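# Move one lens from the tray to the microscope plate

## Task

Pick a single lens out of the transparent tray and set it down on the black plate of the microscope stand, leaving it resting there without the robot holding it; every other lens must remain seated in its own pocket of the tray, and nothing may end up off the table.

## Robot and tools

Robot: two six-joint arms, left_arm and right_arm, each ending in a two-finger parallel gripper. Within each arm the joints are always listed as: waist, shoulder, elbow, wrist pitch, wrist yaw, wrist roll. Nominal ranges in radians: waist -2.618 to 3.054, shoulder 0.000 to 3.142, elbow 0.000 to 3.142, wrist pitch -1.571 to 1.571, wrist yaw -1.571 to 1.571, wrist roll -2.094 to 2.094. The true end of each joint may sit up to 0.059 rad either side of these values. Friction and gravity can leave a joint short of or beyond its command, especially when stretched out, and very small changes may not move the joint at all.

Frame: all hand positions and orientations are in the scene frame. Its origin is at table-top height, halfway between the two arms' nominal bases; +x points out over the table, +z points up, and left_arm sits on the +y side. Arm names do not correspond to left or right in the images. end_effector_position is in metres and marks the point between the finger pads, just behind the tips; end_effector_quat_wxyz is the gripper orientation. The fingers extend along the gripper's +z axis and close along its y axis. Printed hand poses may be wrong by a few centimetres, more at long reach; a BASES line, if present, gives calibrated base locations.

A row is always 14 plain numbers: left_arm's 6 joint angles, then its opening, then right_arm's 6 joint angles, then its opening. Joint values are absolute target angles in radians, not offsets. The opening is an absolute command from -1 (shut) to +1 (wide open); pad gap is roughly 87 mm at +1, 69 mm at 0.5, 43 mm at 0, 18 mm at -0.5, 0 mm at -1. To leave an arm or gripper unchanged, repeat its current Joint targets and Tool commands values; writing 0 for an opening is a real command.

execute_actions: actions is a list of actions; each action is a table of 1 to 15 rows, one row per control step of 1/30 s; if fewer than 15 rows are given, the last row is held for the remaining steps. An empty list just reports state. Each step, a joint's target is clamped to within 0.339 rad of its measured angle for waist, shoulder and elbow and 2.2 rad for the wrist joints, and if the targets would shift a gripper more than 200 mm, that arm's targets are pulled back proportionally, so large changes need several actions. A call is rejected if a target lies over 0.059 rad beyond a stated limit and further out than the current angle. "joint sent to its limit" means a joint was clipped at its real end; absence of that line does not prove more travel exists. cameras selects images: omitted, null or ["all"] gives all, [] gives none; a wrong name voids the call.

move: target is one 14-number row or a list of up to 15 rows, all absolute joint angles; the whole list must fit in 10 s. Joints are interpolated together, so the hand traces a curve, and there is no avoidance of objects or the other arm. speed (rad/s, 0.01 to 12.57, default 0.5) caps the joint that travels farthest; one value or one per target. blend (rad) rounds corners at intermediate targets; 0 stops at each. opening_speed (per second on the -1..+1 scale, at least 0.2) ramps the gripper. The first target's openings are sent at the start; later targets' openings are applied only once everything is at rest there. blocking=false returns after about 0.5 s while the move continues; a new move then replaces it smoothly. The result adds a "move:" line: done, off_target (resting more than 0.035 rad from target), moving, held or fault, and limits=held if steps were withheld. Faster moves hit harder, and targets placed beyond a contact press harder.

wait: seconds from 0 to 10; arms keep their last command and any running move continues. stop: brakes the running move; it needs some distance. zoom_image: camera is cam_low, cam_left_wrist or cam_right_wrist; region is [x0, y0, x1, y1] in pixels, origin top-left, at most 504 by 504. finished_scene: scene is the current scene number; it ends the scene irreversibly, so call it only when the lens lies on the plate unassisted.

Results: Joint positions and Joint velocities give, per arm, six joints (rad, rad/s) and the gripper motor reading (0 shut to 1 open). "within noise" means that arm is still. Joint targets are the angles currently being driven toward; Tool commands are present gripper commands. grip_measured is the finger reading on the -1..+1 scale, off by up to about 1 mm. To grip firmly, command about 0.04 below the grip_measured value at first contact; smaller margins grip more softly. Joint torques list the six drive outputs including arm weight, with unit-specific offsets; joints 1 to 3 wrap at plus or minus 28 N m. "joint command not followed" means the clearance check altered some steps. MOTOR HOT appears from 75 C; OVER-TEMPERATURE FAULT at 90 C folds that arm away for good.

Cameras: cam_low, cam_left_wrist, cam_right_wrist, each 672x504.

Avoid: dropping the lens or releasing it while moving, knocking other lenses out of their pockets, hard impacts or pushes, contact or squeezing between the two arms (including one gripper closing on the other's fingers), anything leaving the table, and long holds at full stretch or pushing against unreachable poses, which overheat motors. The simulation keeps running while you write replies, and loose objects may occasionally be nudged by outside disturbances.

Each tool is called after "Call:" as name(argument=value, ...) on one line, values as JSON.

## Session

Call:
execute_actions(actions=[])

Scene clock: 0.00 s.
left_arm: end_effector_position=(+0.2879, +0.1459, +0.2662) grip_measured=+1.000 end_effector_quat_wxyz=(+0.719, +0.013, +0.680, -0.142) | right_arm: end_effector_position=(+0.3101, -0.3638, +0.3660) grip_measured=+0.996 end_effector_quat_wxyz=(+0.724, -0.032, +0.687, -0.058)
Joint positions: left_arm=[-0.354 0.704 0.399 0.38 -0.11 -0.167 1] | right_arm=[-0.055 0.947 0.839 0.162 -0.033 -0.124 0.998]
Joint velocities: within noise
Joint torques (N m): no reading
Heat: left arm: 24 °C; right arm: 22 °C.
Joint targets: left_arm=[-0.354 0.703 0.411 0.389 -0.110 -0.166] | right_arm=[-0.055 0.942 0.856 0.179 -0.033 -0.124]
Tool commands: left_gripper/opening=+1.0 right_gripper/opening=+1.0

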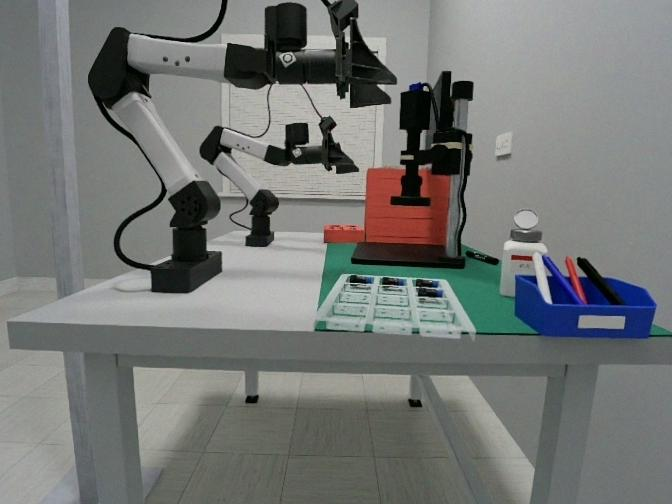

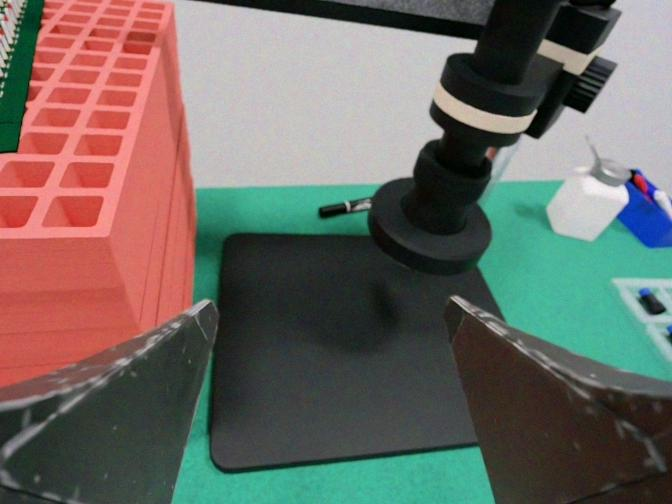

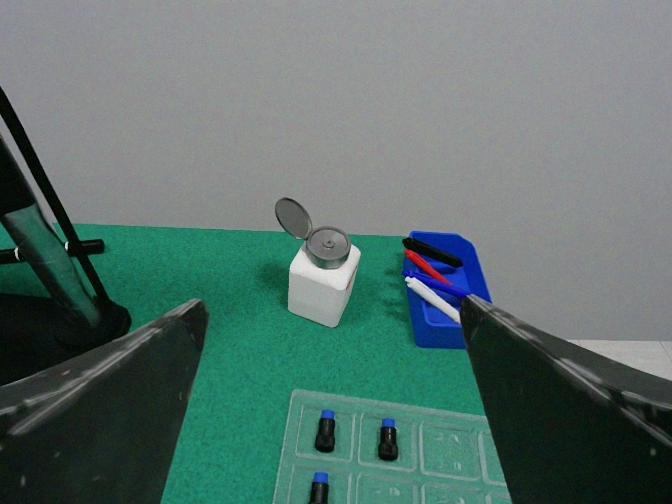

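Call:
move(target=[-0.354, 0.704, 0.411, 0.389, -0.110, -0.166, 1, -0.055, 1.6, 1.6, -1.3, 0, 0, 1], speed=1.0)

Call:
zoom_image(camera="cam_low", region=[300, 180, 500, 350])

Scene clock: 8.20 s.
left_arm: end_effector_position=(+0.2879, +0.1459, +0.2662) grip_measured=+1.000 end_effector_quat_wxyz=(+0.719, +0.013, +0.680, -0.142) | right_arm: end_effector_position=(+0.2362, -0.3582, +0.2095) grip_measured=+0.996 end_effector_quat_wxyz=(+0.120, +0.028, +0.992, +0.001)
Joint positions: left_arm=[-0.354 0.704 0.399 0.38 -0.11 -0.167 1] | right_arm=[-0.055 1.598 1.563 -1.295 -0.01 -0.008 0.998]
Joint velocities: within noise
Joint torques (N m): left_arm=[0.14 0.02 7.65 2.04 0.07 0.03] | right_arm=[0.32 -5.34 8.23 0.69 0.03 0.22]
Heat: left arm: 25 °C; right arm: 22 °C.
Joint targets: left_arm=[-0.354 0.704 0.411 0.389 -0.110 -0.166] | right_arm=[-0.055 1.600 1.600 -1.300 0.000 0.000]
move: off_target (right_arm); right_arm: the elbow is farthest, 0.037 rad from its target

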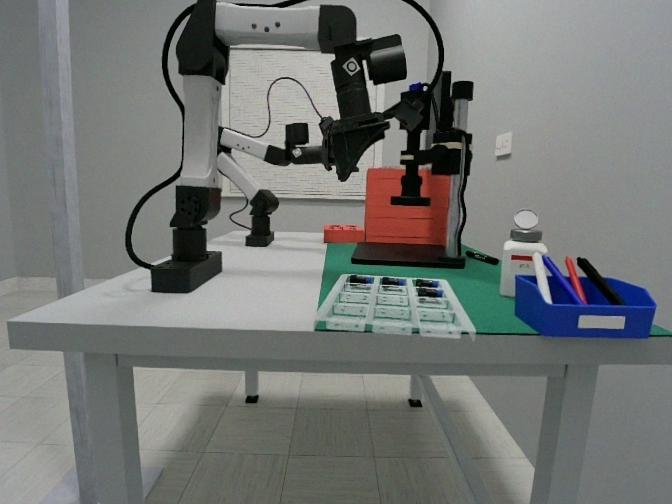

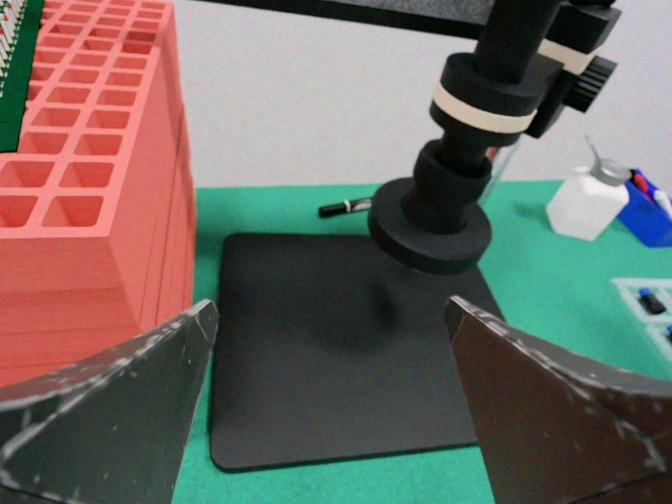

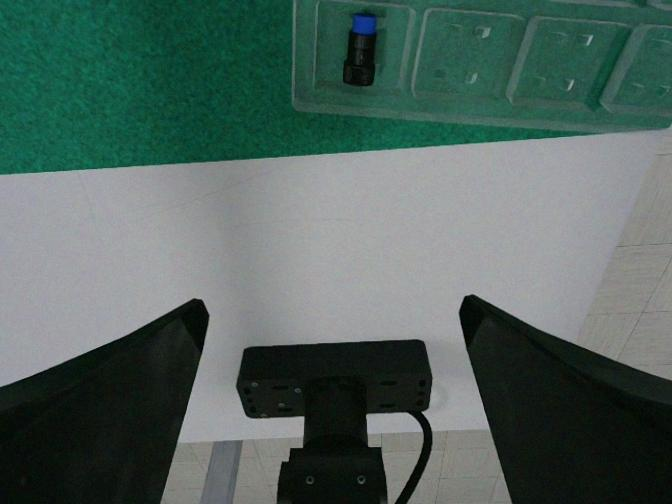

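Scaled by 2.520 from the camera's 672x504 image, which has a finer 960x720 frame.

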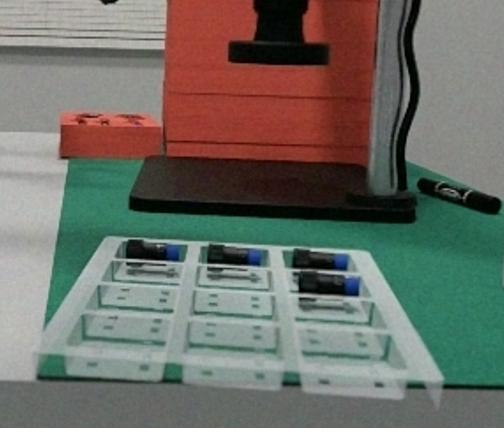

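Call:
move(target=[-0.354, 0.704, 0.411, 0.389, -0.110, -0.166, 1, -0.11, 2.15, 2.15, -1.55, 0, 0, 1], speed=0.8, cameras=["cam_low","cam_right_wrist"])

Scene clock: 15.67 s.
left_arm: end_effector_position=(+0.2879, +0.1459, +0.2662) grip_measured=+1.000 end_effector_quat_wxyz=(+0.719, +0.013, +0.680, -0.142) | right_arm: end_effector_position=(+0.3104, -0.3811, +0.1684) grip_measured=+0.996 end_effector_quat_wxyz=(-0.003, +0.053, +0.999, +0.005)
Joint positions: left_arm=[-0.354 0.704 0.399 0.38 -0.11 -0.167 1] | right_arm=[-0.104 2.153 2.116 -1.54 -0.009 -0.008 0.998]
Joint velocities: within noise
Joint torques (N m): left_arm=[0.13 0.02 7.66 2.04 0.07 0.03] | right_arm=[-0.16 -9.02 7.69 0.19 0.02 0.21]
Heat: left arm: 27 °C; right arm: 23 °C.
Joint targets: left_arm=[-0.354 0.704 0.411 0.389 -0.110 -0.166] | right_arm=[-0.110 2.150 2.150 -1.550 0.000 0.000]
move: done
Images, in order (width x height): cam_low 672x504, cam_right_wrist 672x504.

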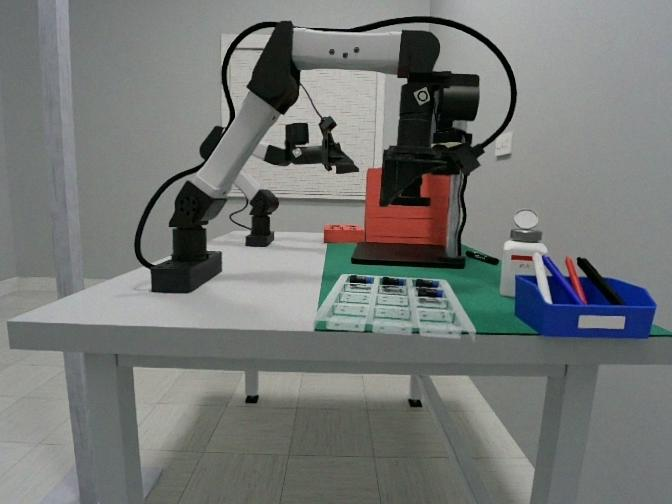

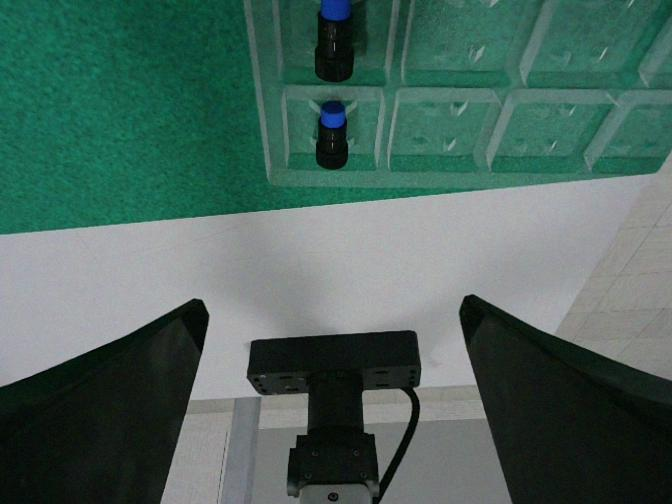

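Call:
move(target=[-0.354, 0.704, 0.411, 0.389, -0.110, -0.166, 1, -0.118, 2.017, 1.64, -1.165, 0, 0, 1], speed=0.6, cameras=["cam_low","cam_right_wrist"])

Call:
zoom_image(camera="cam_low", region=[300, 150, 500, 350])

Scene clock: 20.97 s.
left_arm: end_effector_position=(+0.2879, +0.1459, +0.2662) grip_measured=+1.000 end_effector_quat_wxyz=(+0.719, +0.013, +0.680, -0.142) | right_arm: end_effector_position=(+0.2840, -0.3805, +0.0869) grip_measured=+0.996 end_effector_quat_wxyz=(-0.016, +0.057, +0.998, +0.006)
Joint positions: left_arm=[-0.354 0.704 0.399 0.38 -0.11 -0.167 1] | right_arm=[-0.111 2.062 1.644 -1.187 -0.009 -0.008 0.998]
Joint velocities: within noise
Joint torques (N m): left_arm=[0.16 -0.01 7.66 2.04 0.07 0.03] | right_arm=[-0.24 -11.78 4.57 0.48 0.04 0.25]
Heat: left arm: 27 °C; right arm: 23 °C.
Joint targets: left_arm=[-0.354 0.704 0.411 0.389 -0.110 -0.166] | right_arm=[-0.118 2.017 1.640 -1.165 0.000 0.000]
move: off_target (right_arm); right_arm: the shoulder is farthest, 0.045 rad from its target
Images, in order (width x height): cam_low 672x504, cam_right_wrist 672x504.

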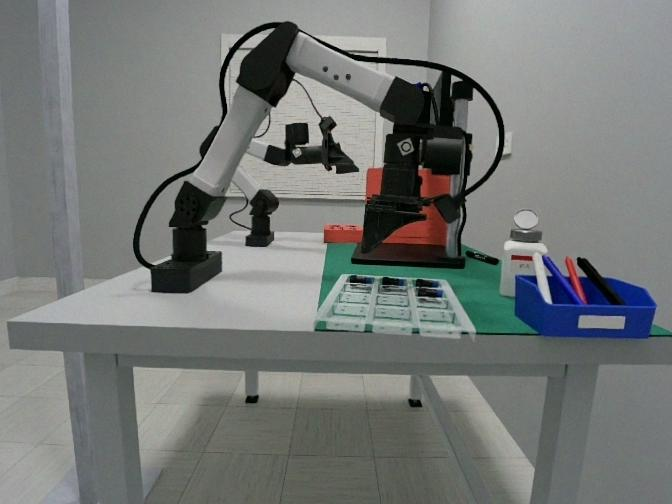

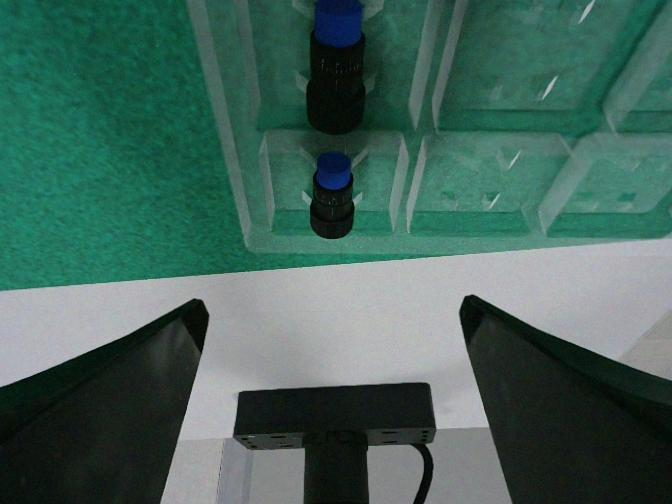

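Scaled by 2.520 from the camera's 672x504 image, which has a finer 960x720 frame.

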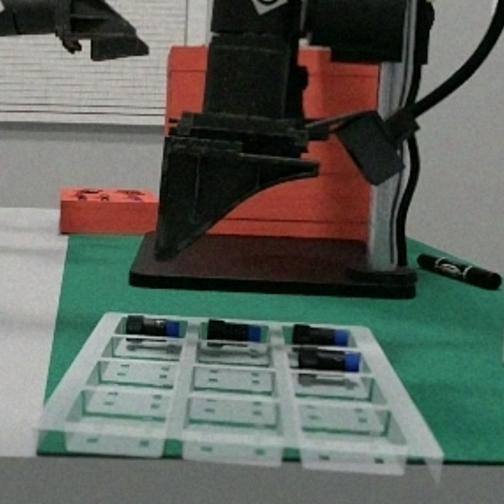

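Call:
move(target=[-0.354, 0.704, 0.411, 0.389, -0.110, -0.166, 1, -0.118, 2.04, 1.45, -0.93, 0, 0, -0.05], speed=0.5, cameras=["cam_low","cam_right_wrist"])

Call:
zoom_image(camera="cam_low", region=[300, 200, 450, 350])

Scene clock: 24.27 s.
left_arm: end_effector_position=(+0.2879, +0.1459, +0.2662) grip_measured=+1.000 end_effector_quat_wxyz=(+0.719, +0.013, +0.680, -0.142) | right_arm: end_effector_position=(+0.2821, -0.3802, +0.0396) grip_measured=-0.050 end_effector_quat_wxyz=(+0.006, +0.057, +0.998, +0.004)
Joint positions: left_arm=[-0.354 0.704 0.399 0.38 -0.11 -0.167 1] | right_arm=[-0.111 2.059 1.454 -0.954 -0.009 -0.008 0.475]
Joint velocities: within noise
Joint torques (N m): left_arm=[0.14 0.02 7.65 2.04 0.08 0.03] | right_arm=[-0.17 -9.65 4.63 0.57 0.01 0.24]
Heat: left arm: 28 °C; right arm: 23 °C.
Joint targets: left_arm=[-0.354 0.704 0.411 0.389 -0.110 -0.166] | right_arm=[-0.118 2.040 1.450 -0.930 0.000 0.000]
move: done
Images, in order (width x height): cam_low 672x504, cam_right_wrist 672x504.

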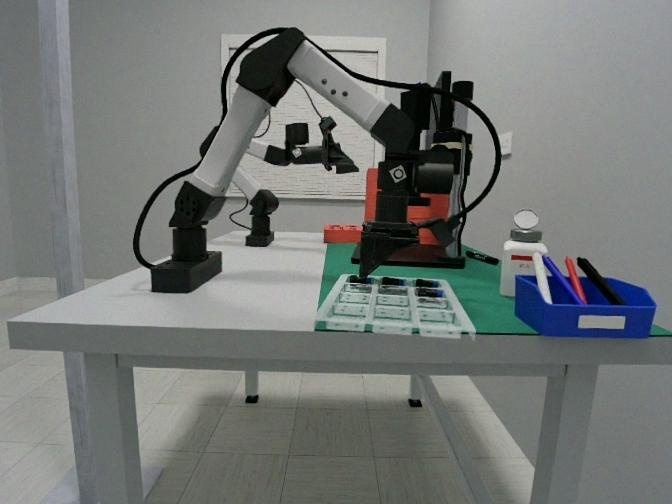

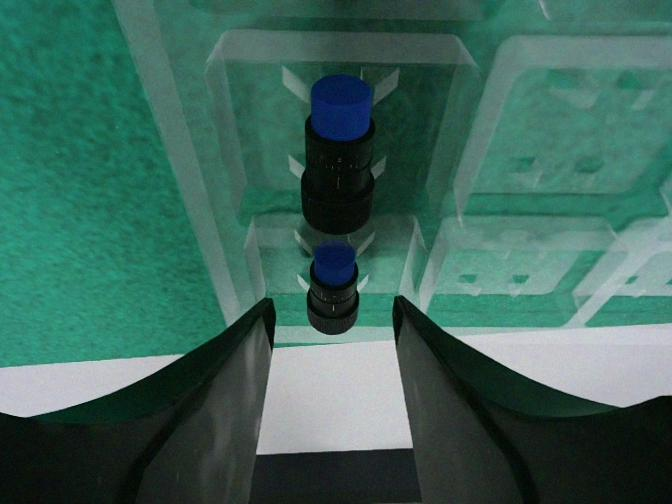

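Scaled by 3.360 from the camera's 672x504 image, which has a finer 960x720 frame.

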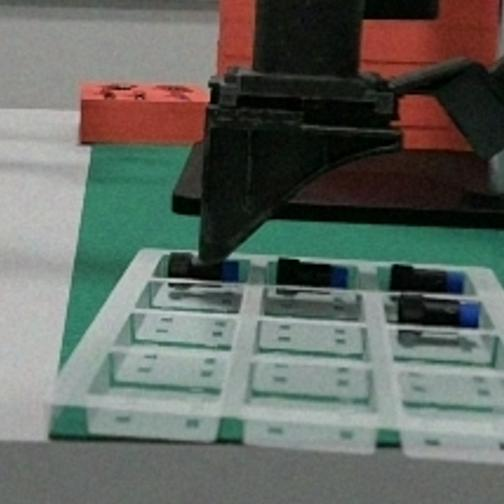

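Call:
move(target=[-0.354, 0.704, 0.411, 0.389, -0.110, -0.166, 1, -0.118, 2.063, 1.406, -0.872, 0, 0, -0.05], speed=0.15, cameras=["cam_low","cam_right_wrist"])

Call:
zoom_image(camera="cam_low", region=[320, 240, 420, 340])

Scene clock: 27.20 s.
left_arm: end_effector_position=(+0.2879, +0.1459, +0.2662) grip_measured=+1.000 end_effector_quat_wxyz=(+0.719, +0.013, +0.680, -0.142) | right_arm: end_effector_position=(+0.2818, -0.3802, +0.0291) grip_measured=-0.050 end_effector_quat_wxyz=(+0.014, +0.057, +0.998, +0.004)
Joint positions: left_arm=[-0.354 0.704 0.399 0.38 -0.11 -0.167 1] | right_arm=[-0.111 2.059 1.412 -0.897 -0.009 -0.008 0.475]
Joint velocities: within noise
Joint torques (N m): left_arm=[0.14 0.01 7.66 2.04 0.07 0.03] | right_arm=[-0.24 -7.82 4.18 0.58 0.02 0.23]
Heat: left arm: 28 °C; right arm: 24 °C.
Joint targets: left_arm=[-0.354 0.704 0.411 0.389 -0.110 -0.166] | right_arm=[-0.118 2.063 1.406 -0.872 0.000 0.000]
move: done
Images, in order (width x height): cam_low 672x504, cam_right_wrist 672x504.

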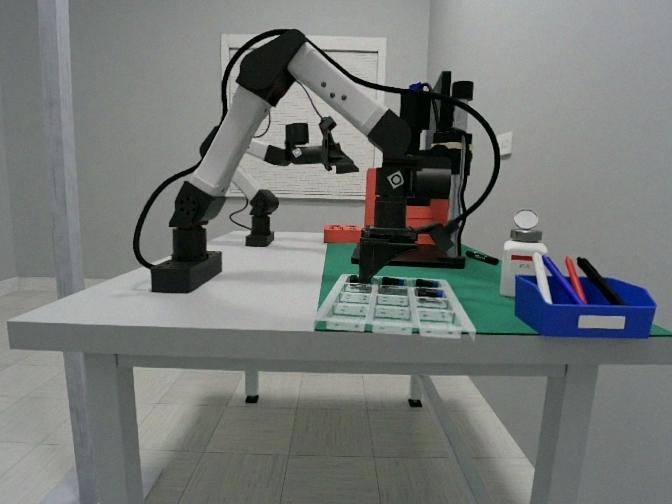

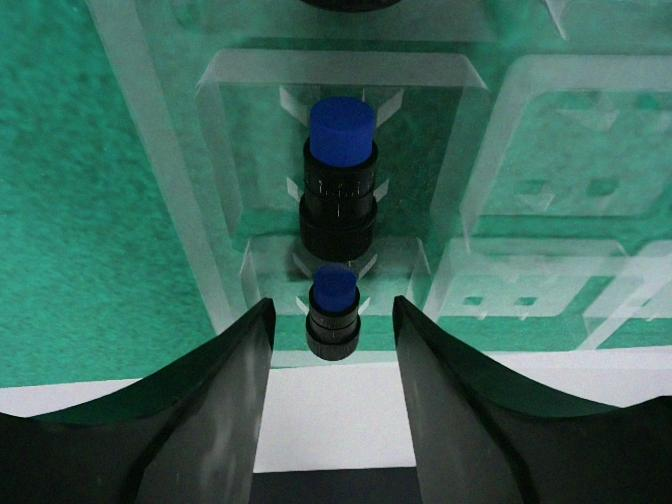

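Scaled by 5.040 from the camera's 672x504 image, which has a finer 960x720 frame.

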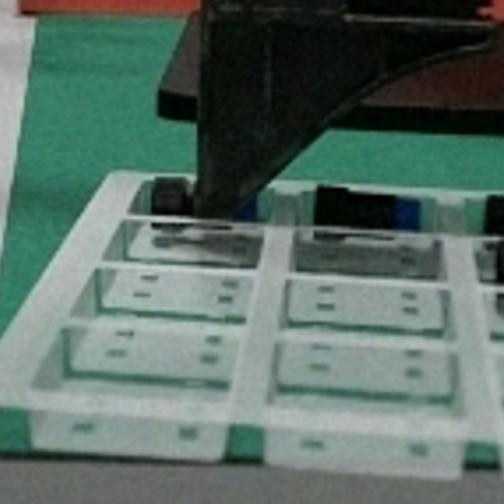

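Call:
move(target=[-0.354, 0.704, 0.411, 0.389, -0.110, -0.166, 1, -0.118, 2.055, 1.348, -0.830, 0, 0, -0.05], speed=0.12, cameras=["cam_low","cam_right_wrist"])

Call:
zoom_image(camera="cam_low", region=[320, 240, 420, 340])

Scene clock: 29.43 s.
left_arm: end_effector_position=(+0.2879, +0.1459, +0.2662) grip_measured=+1.000 end_effector_quat_wxyz=(+0.719, +0.013, +0.680, -0.142) | right_arm: end_effector_position=(+0.2705, -0.3788, +0.0165) grip_measured=-0.050 end_effector_quat_wxyz=(+0.003, +0.057, +0.998, +0.004)
Joint positions: left_arm=[-0.354 0.704 0.399 0.38 -0.11 -0.167 1] | right_arm=[-0.111 2.059 1.353 -0.859 -0.009 -0.008 0.475]
Joint velocities: within noise
Joint torques (N m): left_arm=[0.14 0.01 7.66 2.04 0.07 0.03] | right_arm=[-0.35 -8.2 4.22 0.62 0.02 0.25]
Heat: left arm: 28 °C; right arm: 24 °C.
Joint targets: left_arm=[-0.354 0.704 0.411 0.389 -0.110 -0.166] | right_arm=[-0.118 2.055 1.348 -0.830 0.000 0.000]
move: done
Images, in order (width x height): cam_low 672x504, cam_right_wrist 672x504.

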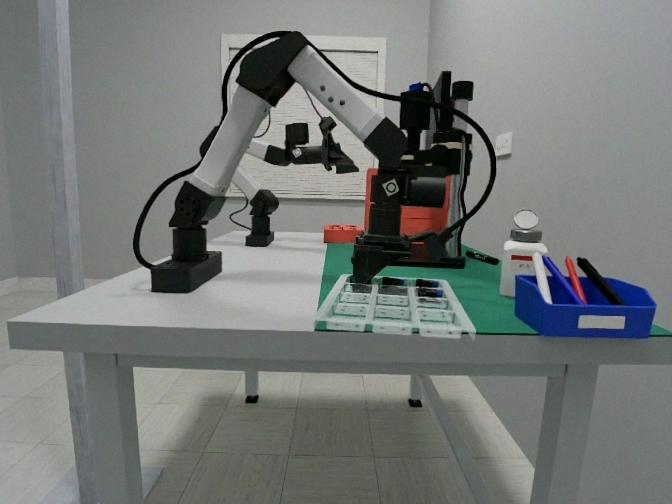

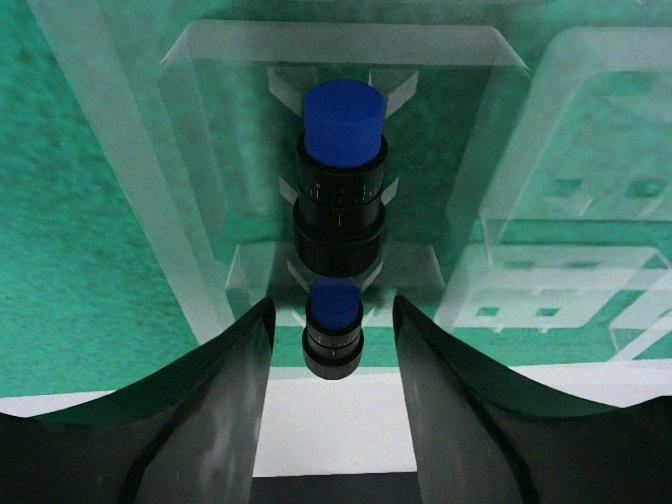

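Scaled by 5.040 from the camera's 672x504 image, which has a finer 960x720 frame.

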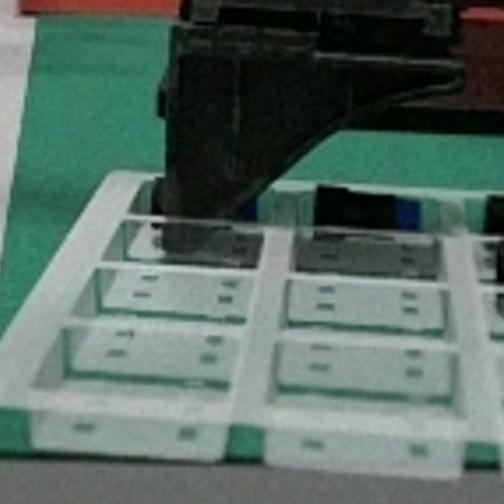

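Call:
move(target=[-0.354, 0.704, 0.411, 0.389, -0.110, -0.166, 1, -0.118, 2.055, 1.348, -0.830, 0, 0, -0.62], opening_speed=0.5, cameras=["cam_low","cam_right_wrist"])

Scene clock: 31.50 s.
left_arm: end_effector_position=(+0.2879, +0.1459, +0.2662) grip_measured=+1.000 end_effector_quat_wxyz=(+0.719, +0.013, +0.680, -0.142) | right_arm: end_effector_position=(+0.2708, -0.3788, +0.0165) grip_measured=-0.360 end_effector_quat_wxyz=(+0.004, +0.058, +0.998, +0.004)
Joint positions: left_arm=[-0.354 0.704 0.399 0.38 -0.11 -0.167 1] | right_arm=[-0.111 2.059 1.353 -0.858 -0.009 -0.005 0.32]
Joint velocities: within noise
Joint torques (N m): left_arm=[0.14 0.01 7.66 2.04 0.07 0.03] | right_arm=[-0.17 -8.24 4.19 0.6 0.01 0.19]
Heat: left arm: 29 °C; right arm: 24 °C.
Joint targets: left_arm=[-0.354 0.704 0.411 0.389 -0.110 -0.166] | right_arm=[-0.118 2.055 1.348 -0.830 0.000 0.000]
move: done
Images, in order (width x height): cam_low 672x504, cam_right_wrist 672x504.

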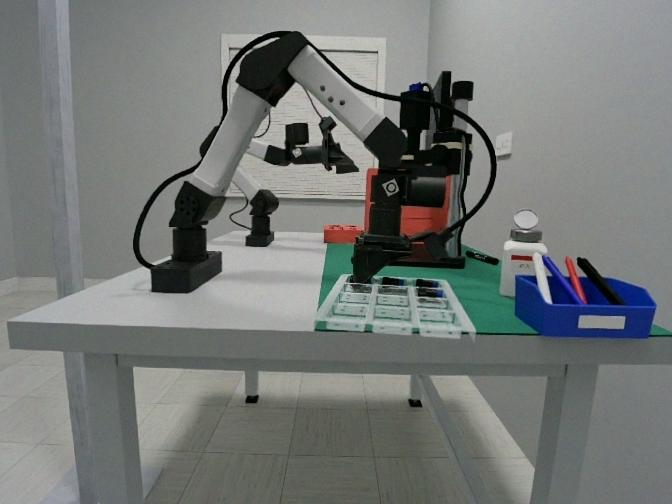

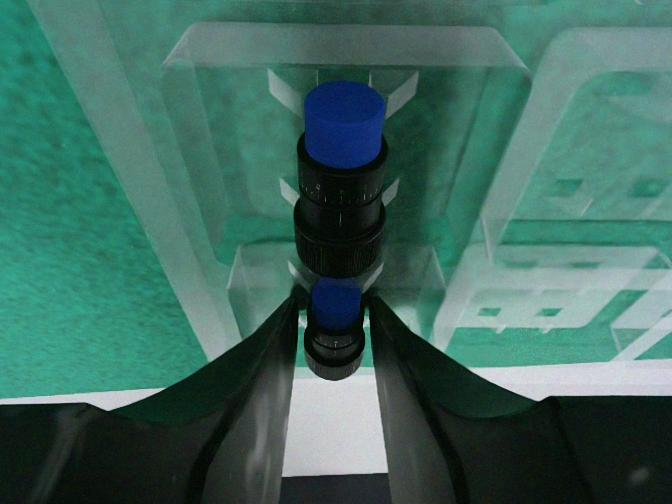

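Call:
move(target=[[-0.354, 0.704, 0.411, 0.389, -0.110, -0.166, 1, -0.118, 1.99, 1.435, -0.97, 0, 0, -0.5],[-0.354, 0.704, 0.411, 0.389, -0.110, -0.166, 1, -0.118, 1.90, 1.6, -1.2, 0, 0, -0.5]], speed=[0.15, 0.5], blend=0.03)

Scene clock: 43.23 s.
left_arm: end_effector_position=(+0.2879, +0.1459, +0.2662) grip_measured=+1.000 end_effector_quat_wxyz=(+0.719, +0.013, +0.680, -0.142) | right_arm: end_effector_position=(+0.2699, -0.3787, +0.1105) grip_measured=-0.360 end_effector_quat_wxyz=(+0.012, +0.058, +0.998, +0.004)
Joint positions: left_arm=[-0.354 0.704 0.399 0.38 -0.11 -0.167 1] | right_arm=[-0.111 1.936 1.568 -1.18 -0.009 -0.005 0.32]
Joint velocities: within noise
Joint torques (N m): left_arm=[0.13 0.02 7.65 2.04 0.07 0.03] | right_arm=[-0.23 -10.29 7.6 0.11 0.02 0.2]
Heat: left arm: 30 °C; right arm: 26 °C.
Joint targets: left_arm=[-0.354 0.704 0.411 0.389 -0.110 -0.166] | right_arm=[-0.118 1.900 1.600 -1.200 0.000 0.000]
move: off_target (right_arm); right_arm: the shoulder is farthest, 0.036 rad from its target

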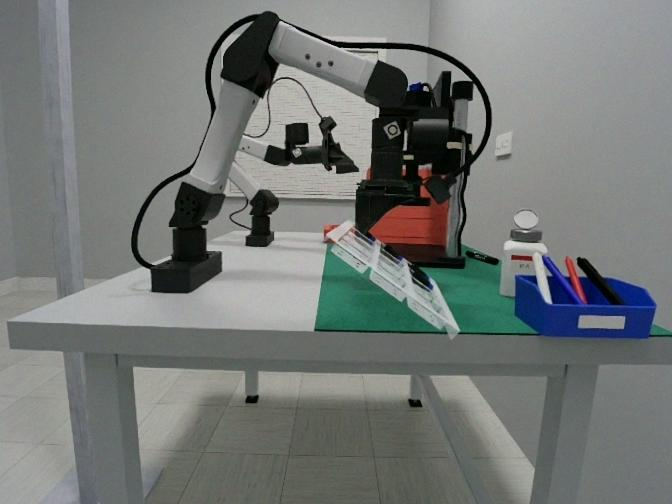

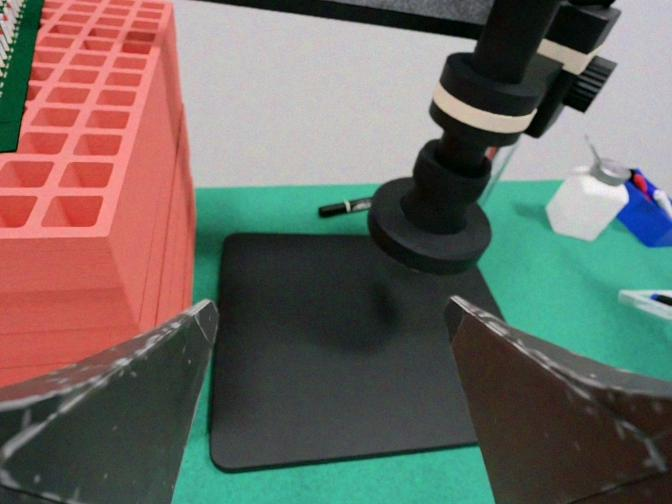

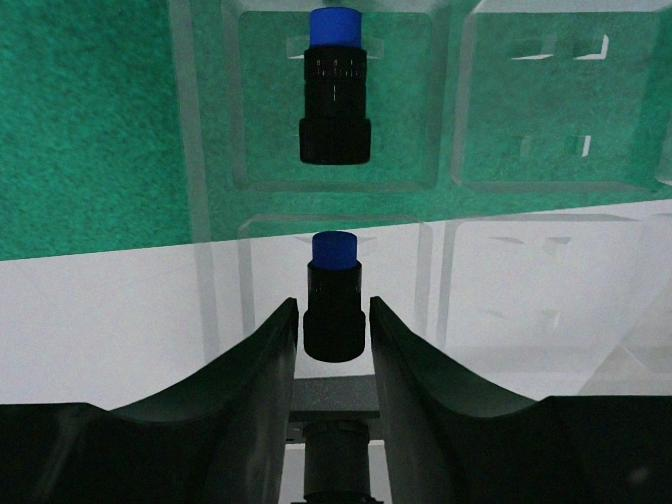

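Call:
move(target=[[-0.354, 0.704, 0.411, 0.389, -0.110, -0.166, 1, -0.118, 1.95, 1.435, -0.99, 0, 0, -0.5],[-0.354, 0.704, 0.411, 0.389, -0.110, -0.166, 1, -0.118, 2.035, 1.36, -0.845, 0, 0, -0.5]], speed=[0.15, 0.1], blend=0.03)

Call:
zoom_image(camera="cam_low", region=[310, 210, 480, 340])

Scene clock: 47.27 s.
left_arm: end_effector_position=(+0.2879, +0.1459, +0.2662) grip_measured=+1.000 end_effector_quat_wxyz=(+0.719, +0.013, +0.680, -0.142) | right_arm: end_effector_position=(+0.2730, -0.3791, +0.0269) grip_measured=-0.360 end_effector_quat_wxyz=(+0.013, +0.059, +0.998, +0.003)
Joint positions: left_arm=[-0.354 0.704 0.399 0.38 -0.11 -0.167 1] | right_arm=[-0.111 2.033 1.363 -0.875 -0.008 -0.003 0.32]
Joint velocities: within noise
Joint torques (N m): left_arm=[0.14 0.01 7.65 2.04 0.08 0.03] | right_arm=[-0.21 -7.77 4.53 0.66 0 0.19]
Heat: left arm: 30 °C; right arm: 27 °C.
Joint targets: left_arm=[-0.354 0.704 0.411 0.389 -0.110 -0.166] | right_arm=[-0.118 2.035 1.360 -0.845 0.000 0.000]
move: done

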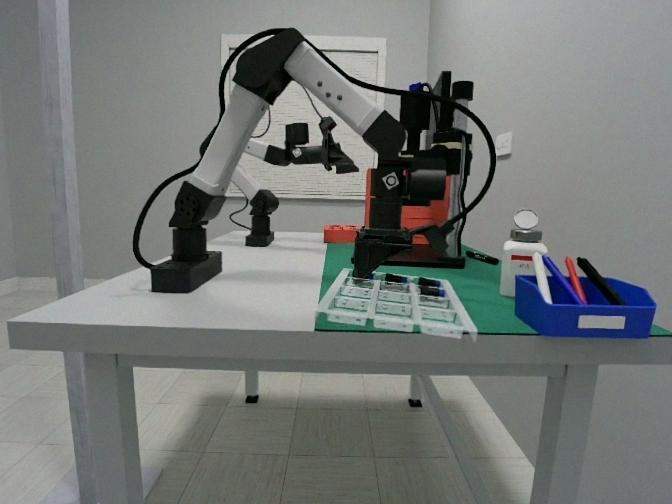

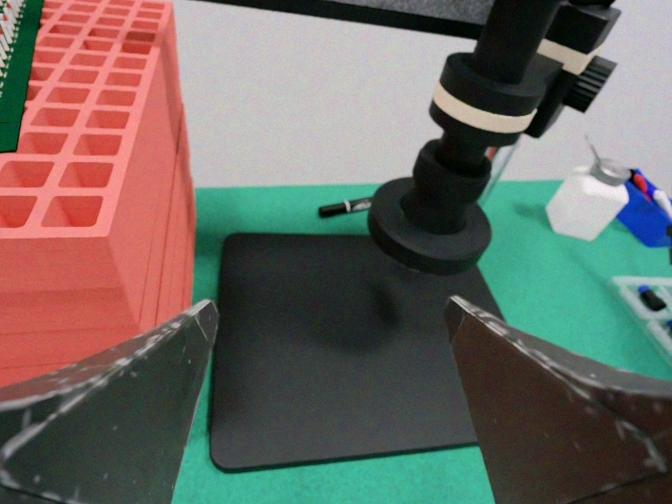

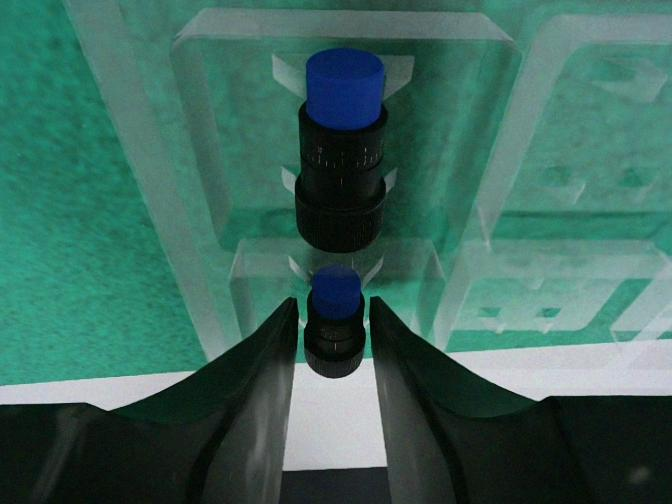

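Scaled by 2.965 from the camera's 672x504 image, which has a finer 960x720 frame.

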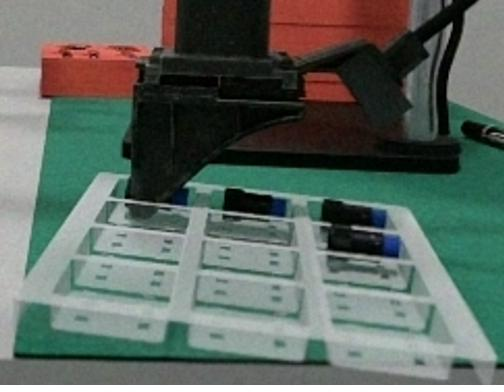

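Call:
move(target=[-0.354, 0.704, 0.411, 0.389, -0.110, -0.166, 1, -0.118, 2.062, 1.35, -0.834, 0, 0, -0.45], speed=0.08, cameras=["cam_low","cam_right_wrist"])

Call:
zoom_image(camera="cam_low", region=[310, 210, 480, 340])

Scene clock: 50.47 s.
left_arm: end_effector_position=(+0.2879, +0.1459, +0.2662) grip_measured=+1.000 end_effector_quat_wxyz=(+0.719, +0.013, +0.680, -0.142) | right_arm: end_effector_position=(+0.2727, -0.3791, +0.0167) grip_measured=-0.360 end_effector_quat_wxyz=(+0.007, +0.059, +0.998, +0.004)
Joint positions: left_arm=[-0.354 0.704 0.399 0.38 -0.11 -0.167 1] | right_arm=[-0.111 2.059 1.355 -0.853 -0.008 -0.003 0.32]
Joint velocities: within noise
Joint torques (N m): left_arm=[0.14 0.01 7.65 2.04 0.08 0.03] | right_arm=[-0.24 -7.58 4.1 0.49 0.03 0.18]
Heat: left arm: 30 °C; right arm: 27 °C.
Joint targets: left_arm=[-0.354 0.704 0.411 0.389 -0.110 -0.166] | right_arm=[-0.118 2.062 1.350 -0.834 0.000 0.000]
move: done
Images, in order (width x height): cam_low 672x504, cam_right_wrist 672x504.

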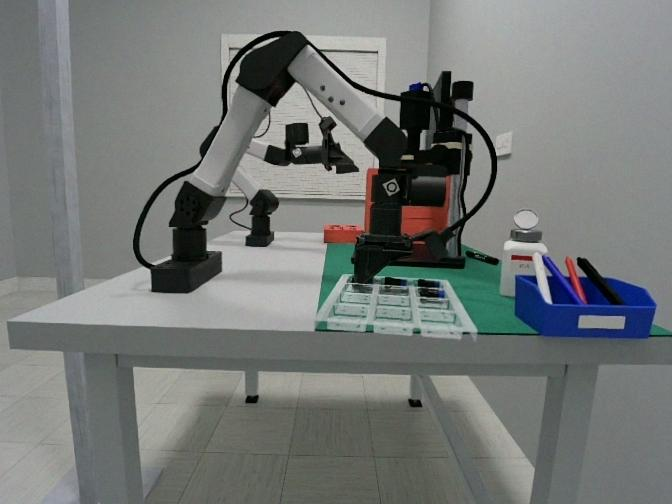

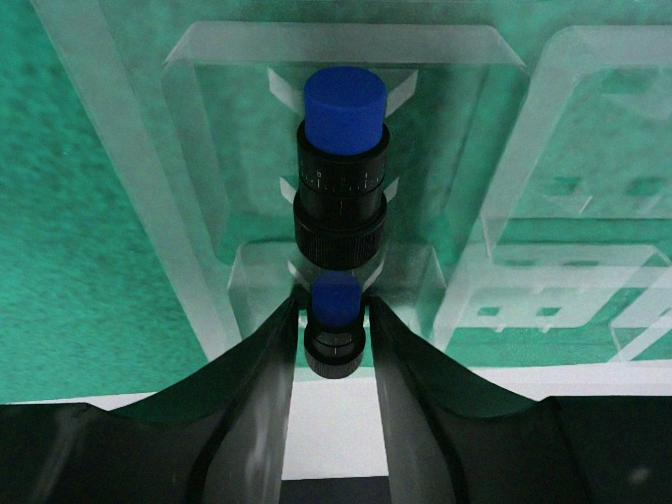

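Scaled by 2.965 from the camera's 672x504 image, which has a finer 960x720 frame.

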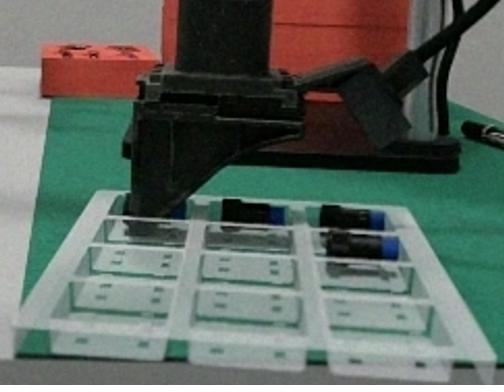

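Call:
move(target=[[-0.354, 0.704, 0.411, 0.389, -0.110, -0.166, 1, -0.118, 2.062, 1.35, -0.834, 0, 0, -0.05],[-0.354, 0.704, 0.411, 0.389, -0.110, -0.166, 1, -0.118, 1.98, 1.36, -0.92, 0, 0, -0.05]], speed=0.2, opening_speed=0.4, cameras=["cam_low","cam_right_wrist"])

Call:
zoom_image(camera="cam_right_wrist", region=[180, 130, 480, 400])

Call:
zoom_image(camera="cam_low", region=[310, 230, 420, 340])

Scene clock: 53.47 s.
left_arm: end_effector_position=(+0.2879, +0.1459, +0.2662) grip_measured=+1.000 end_effector_quat_wxyz=(+0.719, +0.013, +0.680, -0.142) | right_arm: end_effector_position=(+0.2630, -0.3779, +0.0320) grip_measured=-0.050 end_effector_quat_wxyz=(-0.001, +0.059, +0.998, +0.004)
Joint positions: left_arm=[-0.354 0.704 0.399 0.38 -0.11 -0.167 1] | right_arm=[-0.111 2.017 1.355 -0.912 -0.008 -0.003 0.475]
Joint velocities: within noise
Joint torques (N m): left_arm=[0.14 0.02 7.65 2.04 0.07 0.03] | right_arm=[-0.2 -10.7 5.11 0.19 -0.01 0.18]
Heat: left arm: 30 °C; right arm: 27 °C.
Joint targets: left_arm=[-0.354 0.704 0.411 0.389 -0.110 -0.166] | right_arm=[-0.118 1.980 1.360 -0.920 0.000 0.000]
move: off_target (right_arm); right_arm: the shoulder is farthest, 0.037 rad from its target
Images, in order (width x height): cam_low 672x504, cam_right_wrist 672x504.

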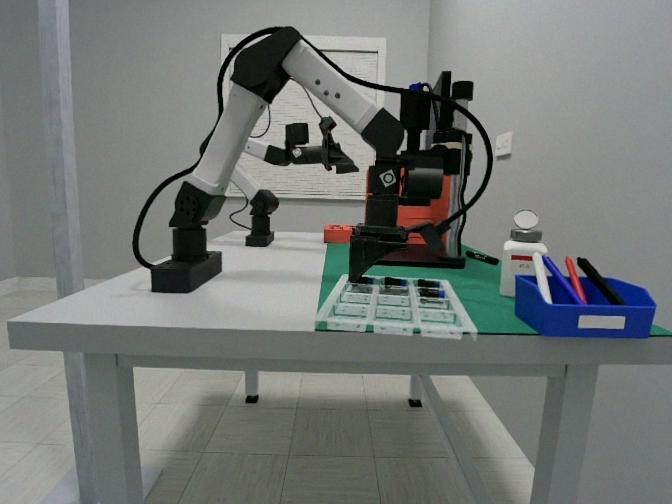

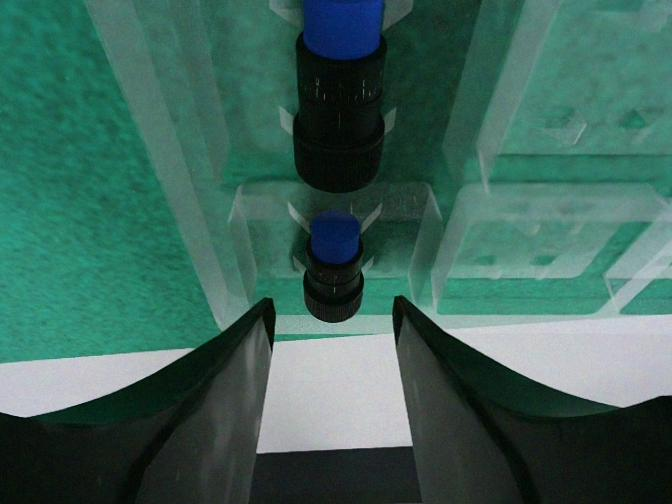

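Scaled by 1.680 from the camera's 672x504 image, which has a finer 960x720 frame.

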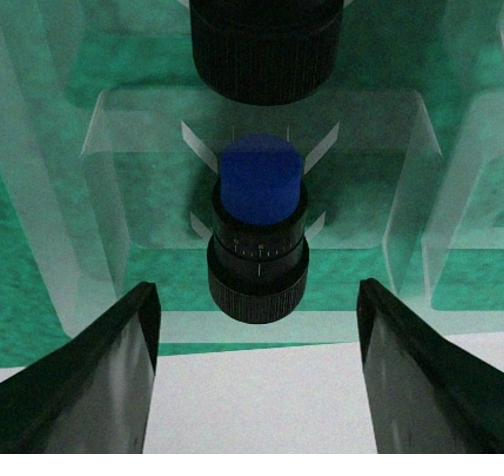

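Scaled by 4.582 from the camera's 672x504 image, which has a finer 960x720 frame.

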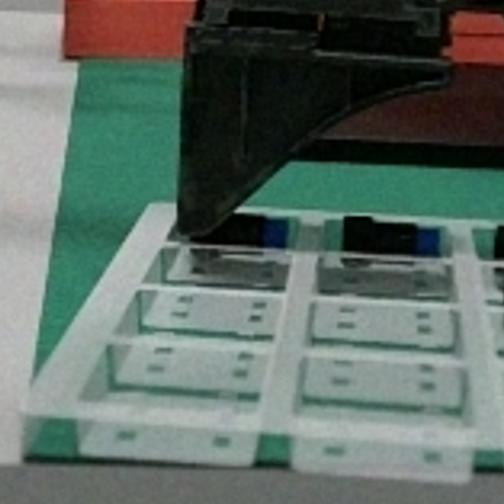

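Call:
move(target=[-0.354, 0.704, 0.411, 0.389, -0.110, -0.166, 1, -0.118, 2.033, 1.333, -0.862, 0, 0, -0.05], speed=0.1, cameras=["cam_low","cam_right_wrist"])

Call:
zoom_image(camera="cam_right_wrist", region=[180, 200, 480, 470])

Call:
zoom_image(camera="cam_low", region=[310, 230, 420, 340])

Scene clock: 56.60 s.
left_arm: end_effector_position=(+0.2879, +0.1459, +0.2662) grip_measured=+1.000 end_effector_quat_wxyz=(+0.719, +0.013, +0.680, -0.142) | right_arm: end_effector_position=(+0.2622, -0.3778, +0.0240) grip_measured=-0.050 end_effector_quat_wxyz=(-0.003, +0.059, +0.998, +0.004)
Joint positions: left_arm=[-0.354 0.704 0.399 0.38 -0.11 -0.167 1] | right_arm=[-0.111 2.029 1.338 -0.886 -0.008 -0.003 0.475]
Joint velocities: within noise
Joint torques (N m): left_arm=[0.14 0.01 7.65 2.03 0.07 0.03] | right_arm=[-0.29 -7.34 4.37 0.52 0 0.21]
Heat: left arm: 31 °C; right arm: 28 °C.
Joint targets: left_arm=[-0.354 0.704 0.411 0.389 -0.110 -0.166] | right_arm=[-0.118 2.033 1.333 -0.862 0.000 0.000]
move: done
Images, in order (width x height): cam_low 672x504, cam_right_wrist 672x504.

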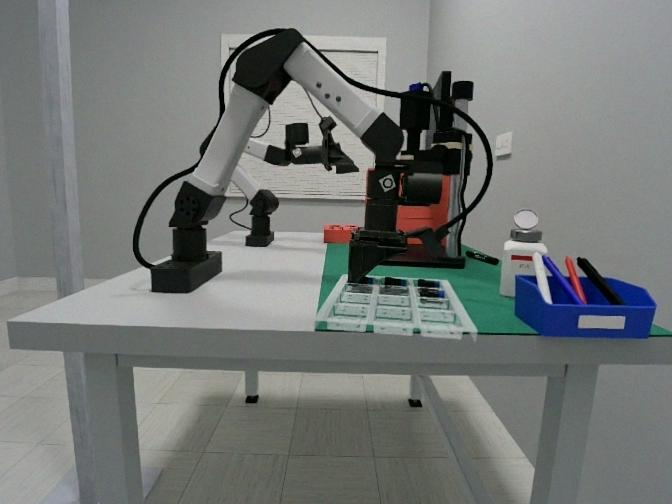

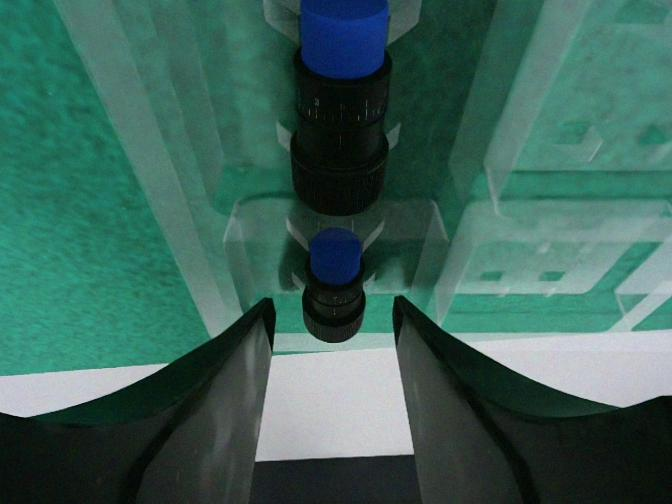

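Scaled by 1.680 from the camera's 672x504 image, which has a finer 960x720 frame.

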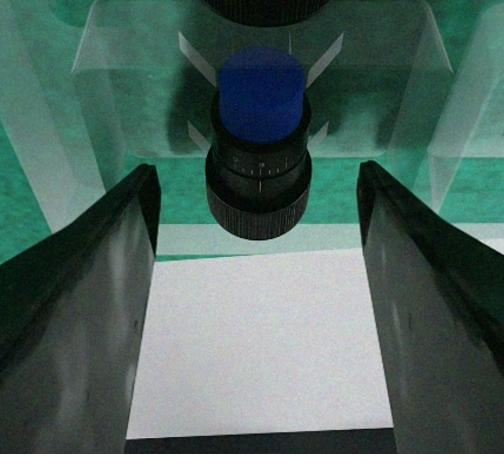

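Scaled by 4.582 from the camera's 672x504 image, which has a finer 960x720 frame.

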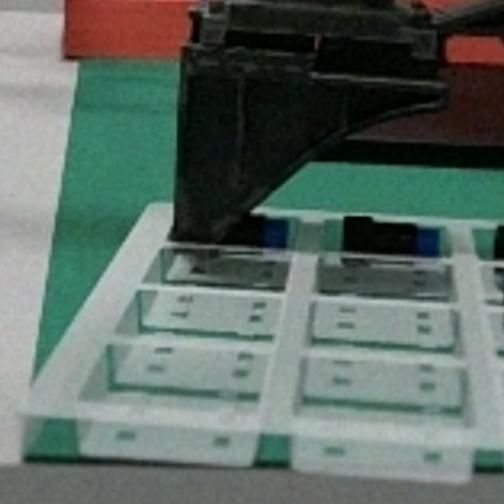

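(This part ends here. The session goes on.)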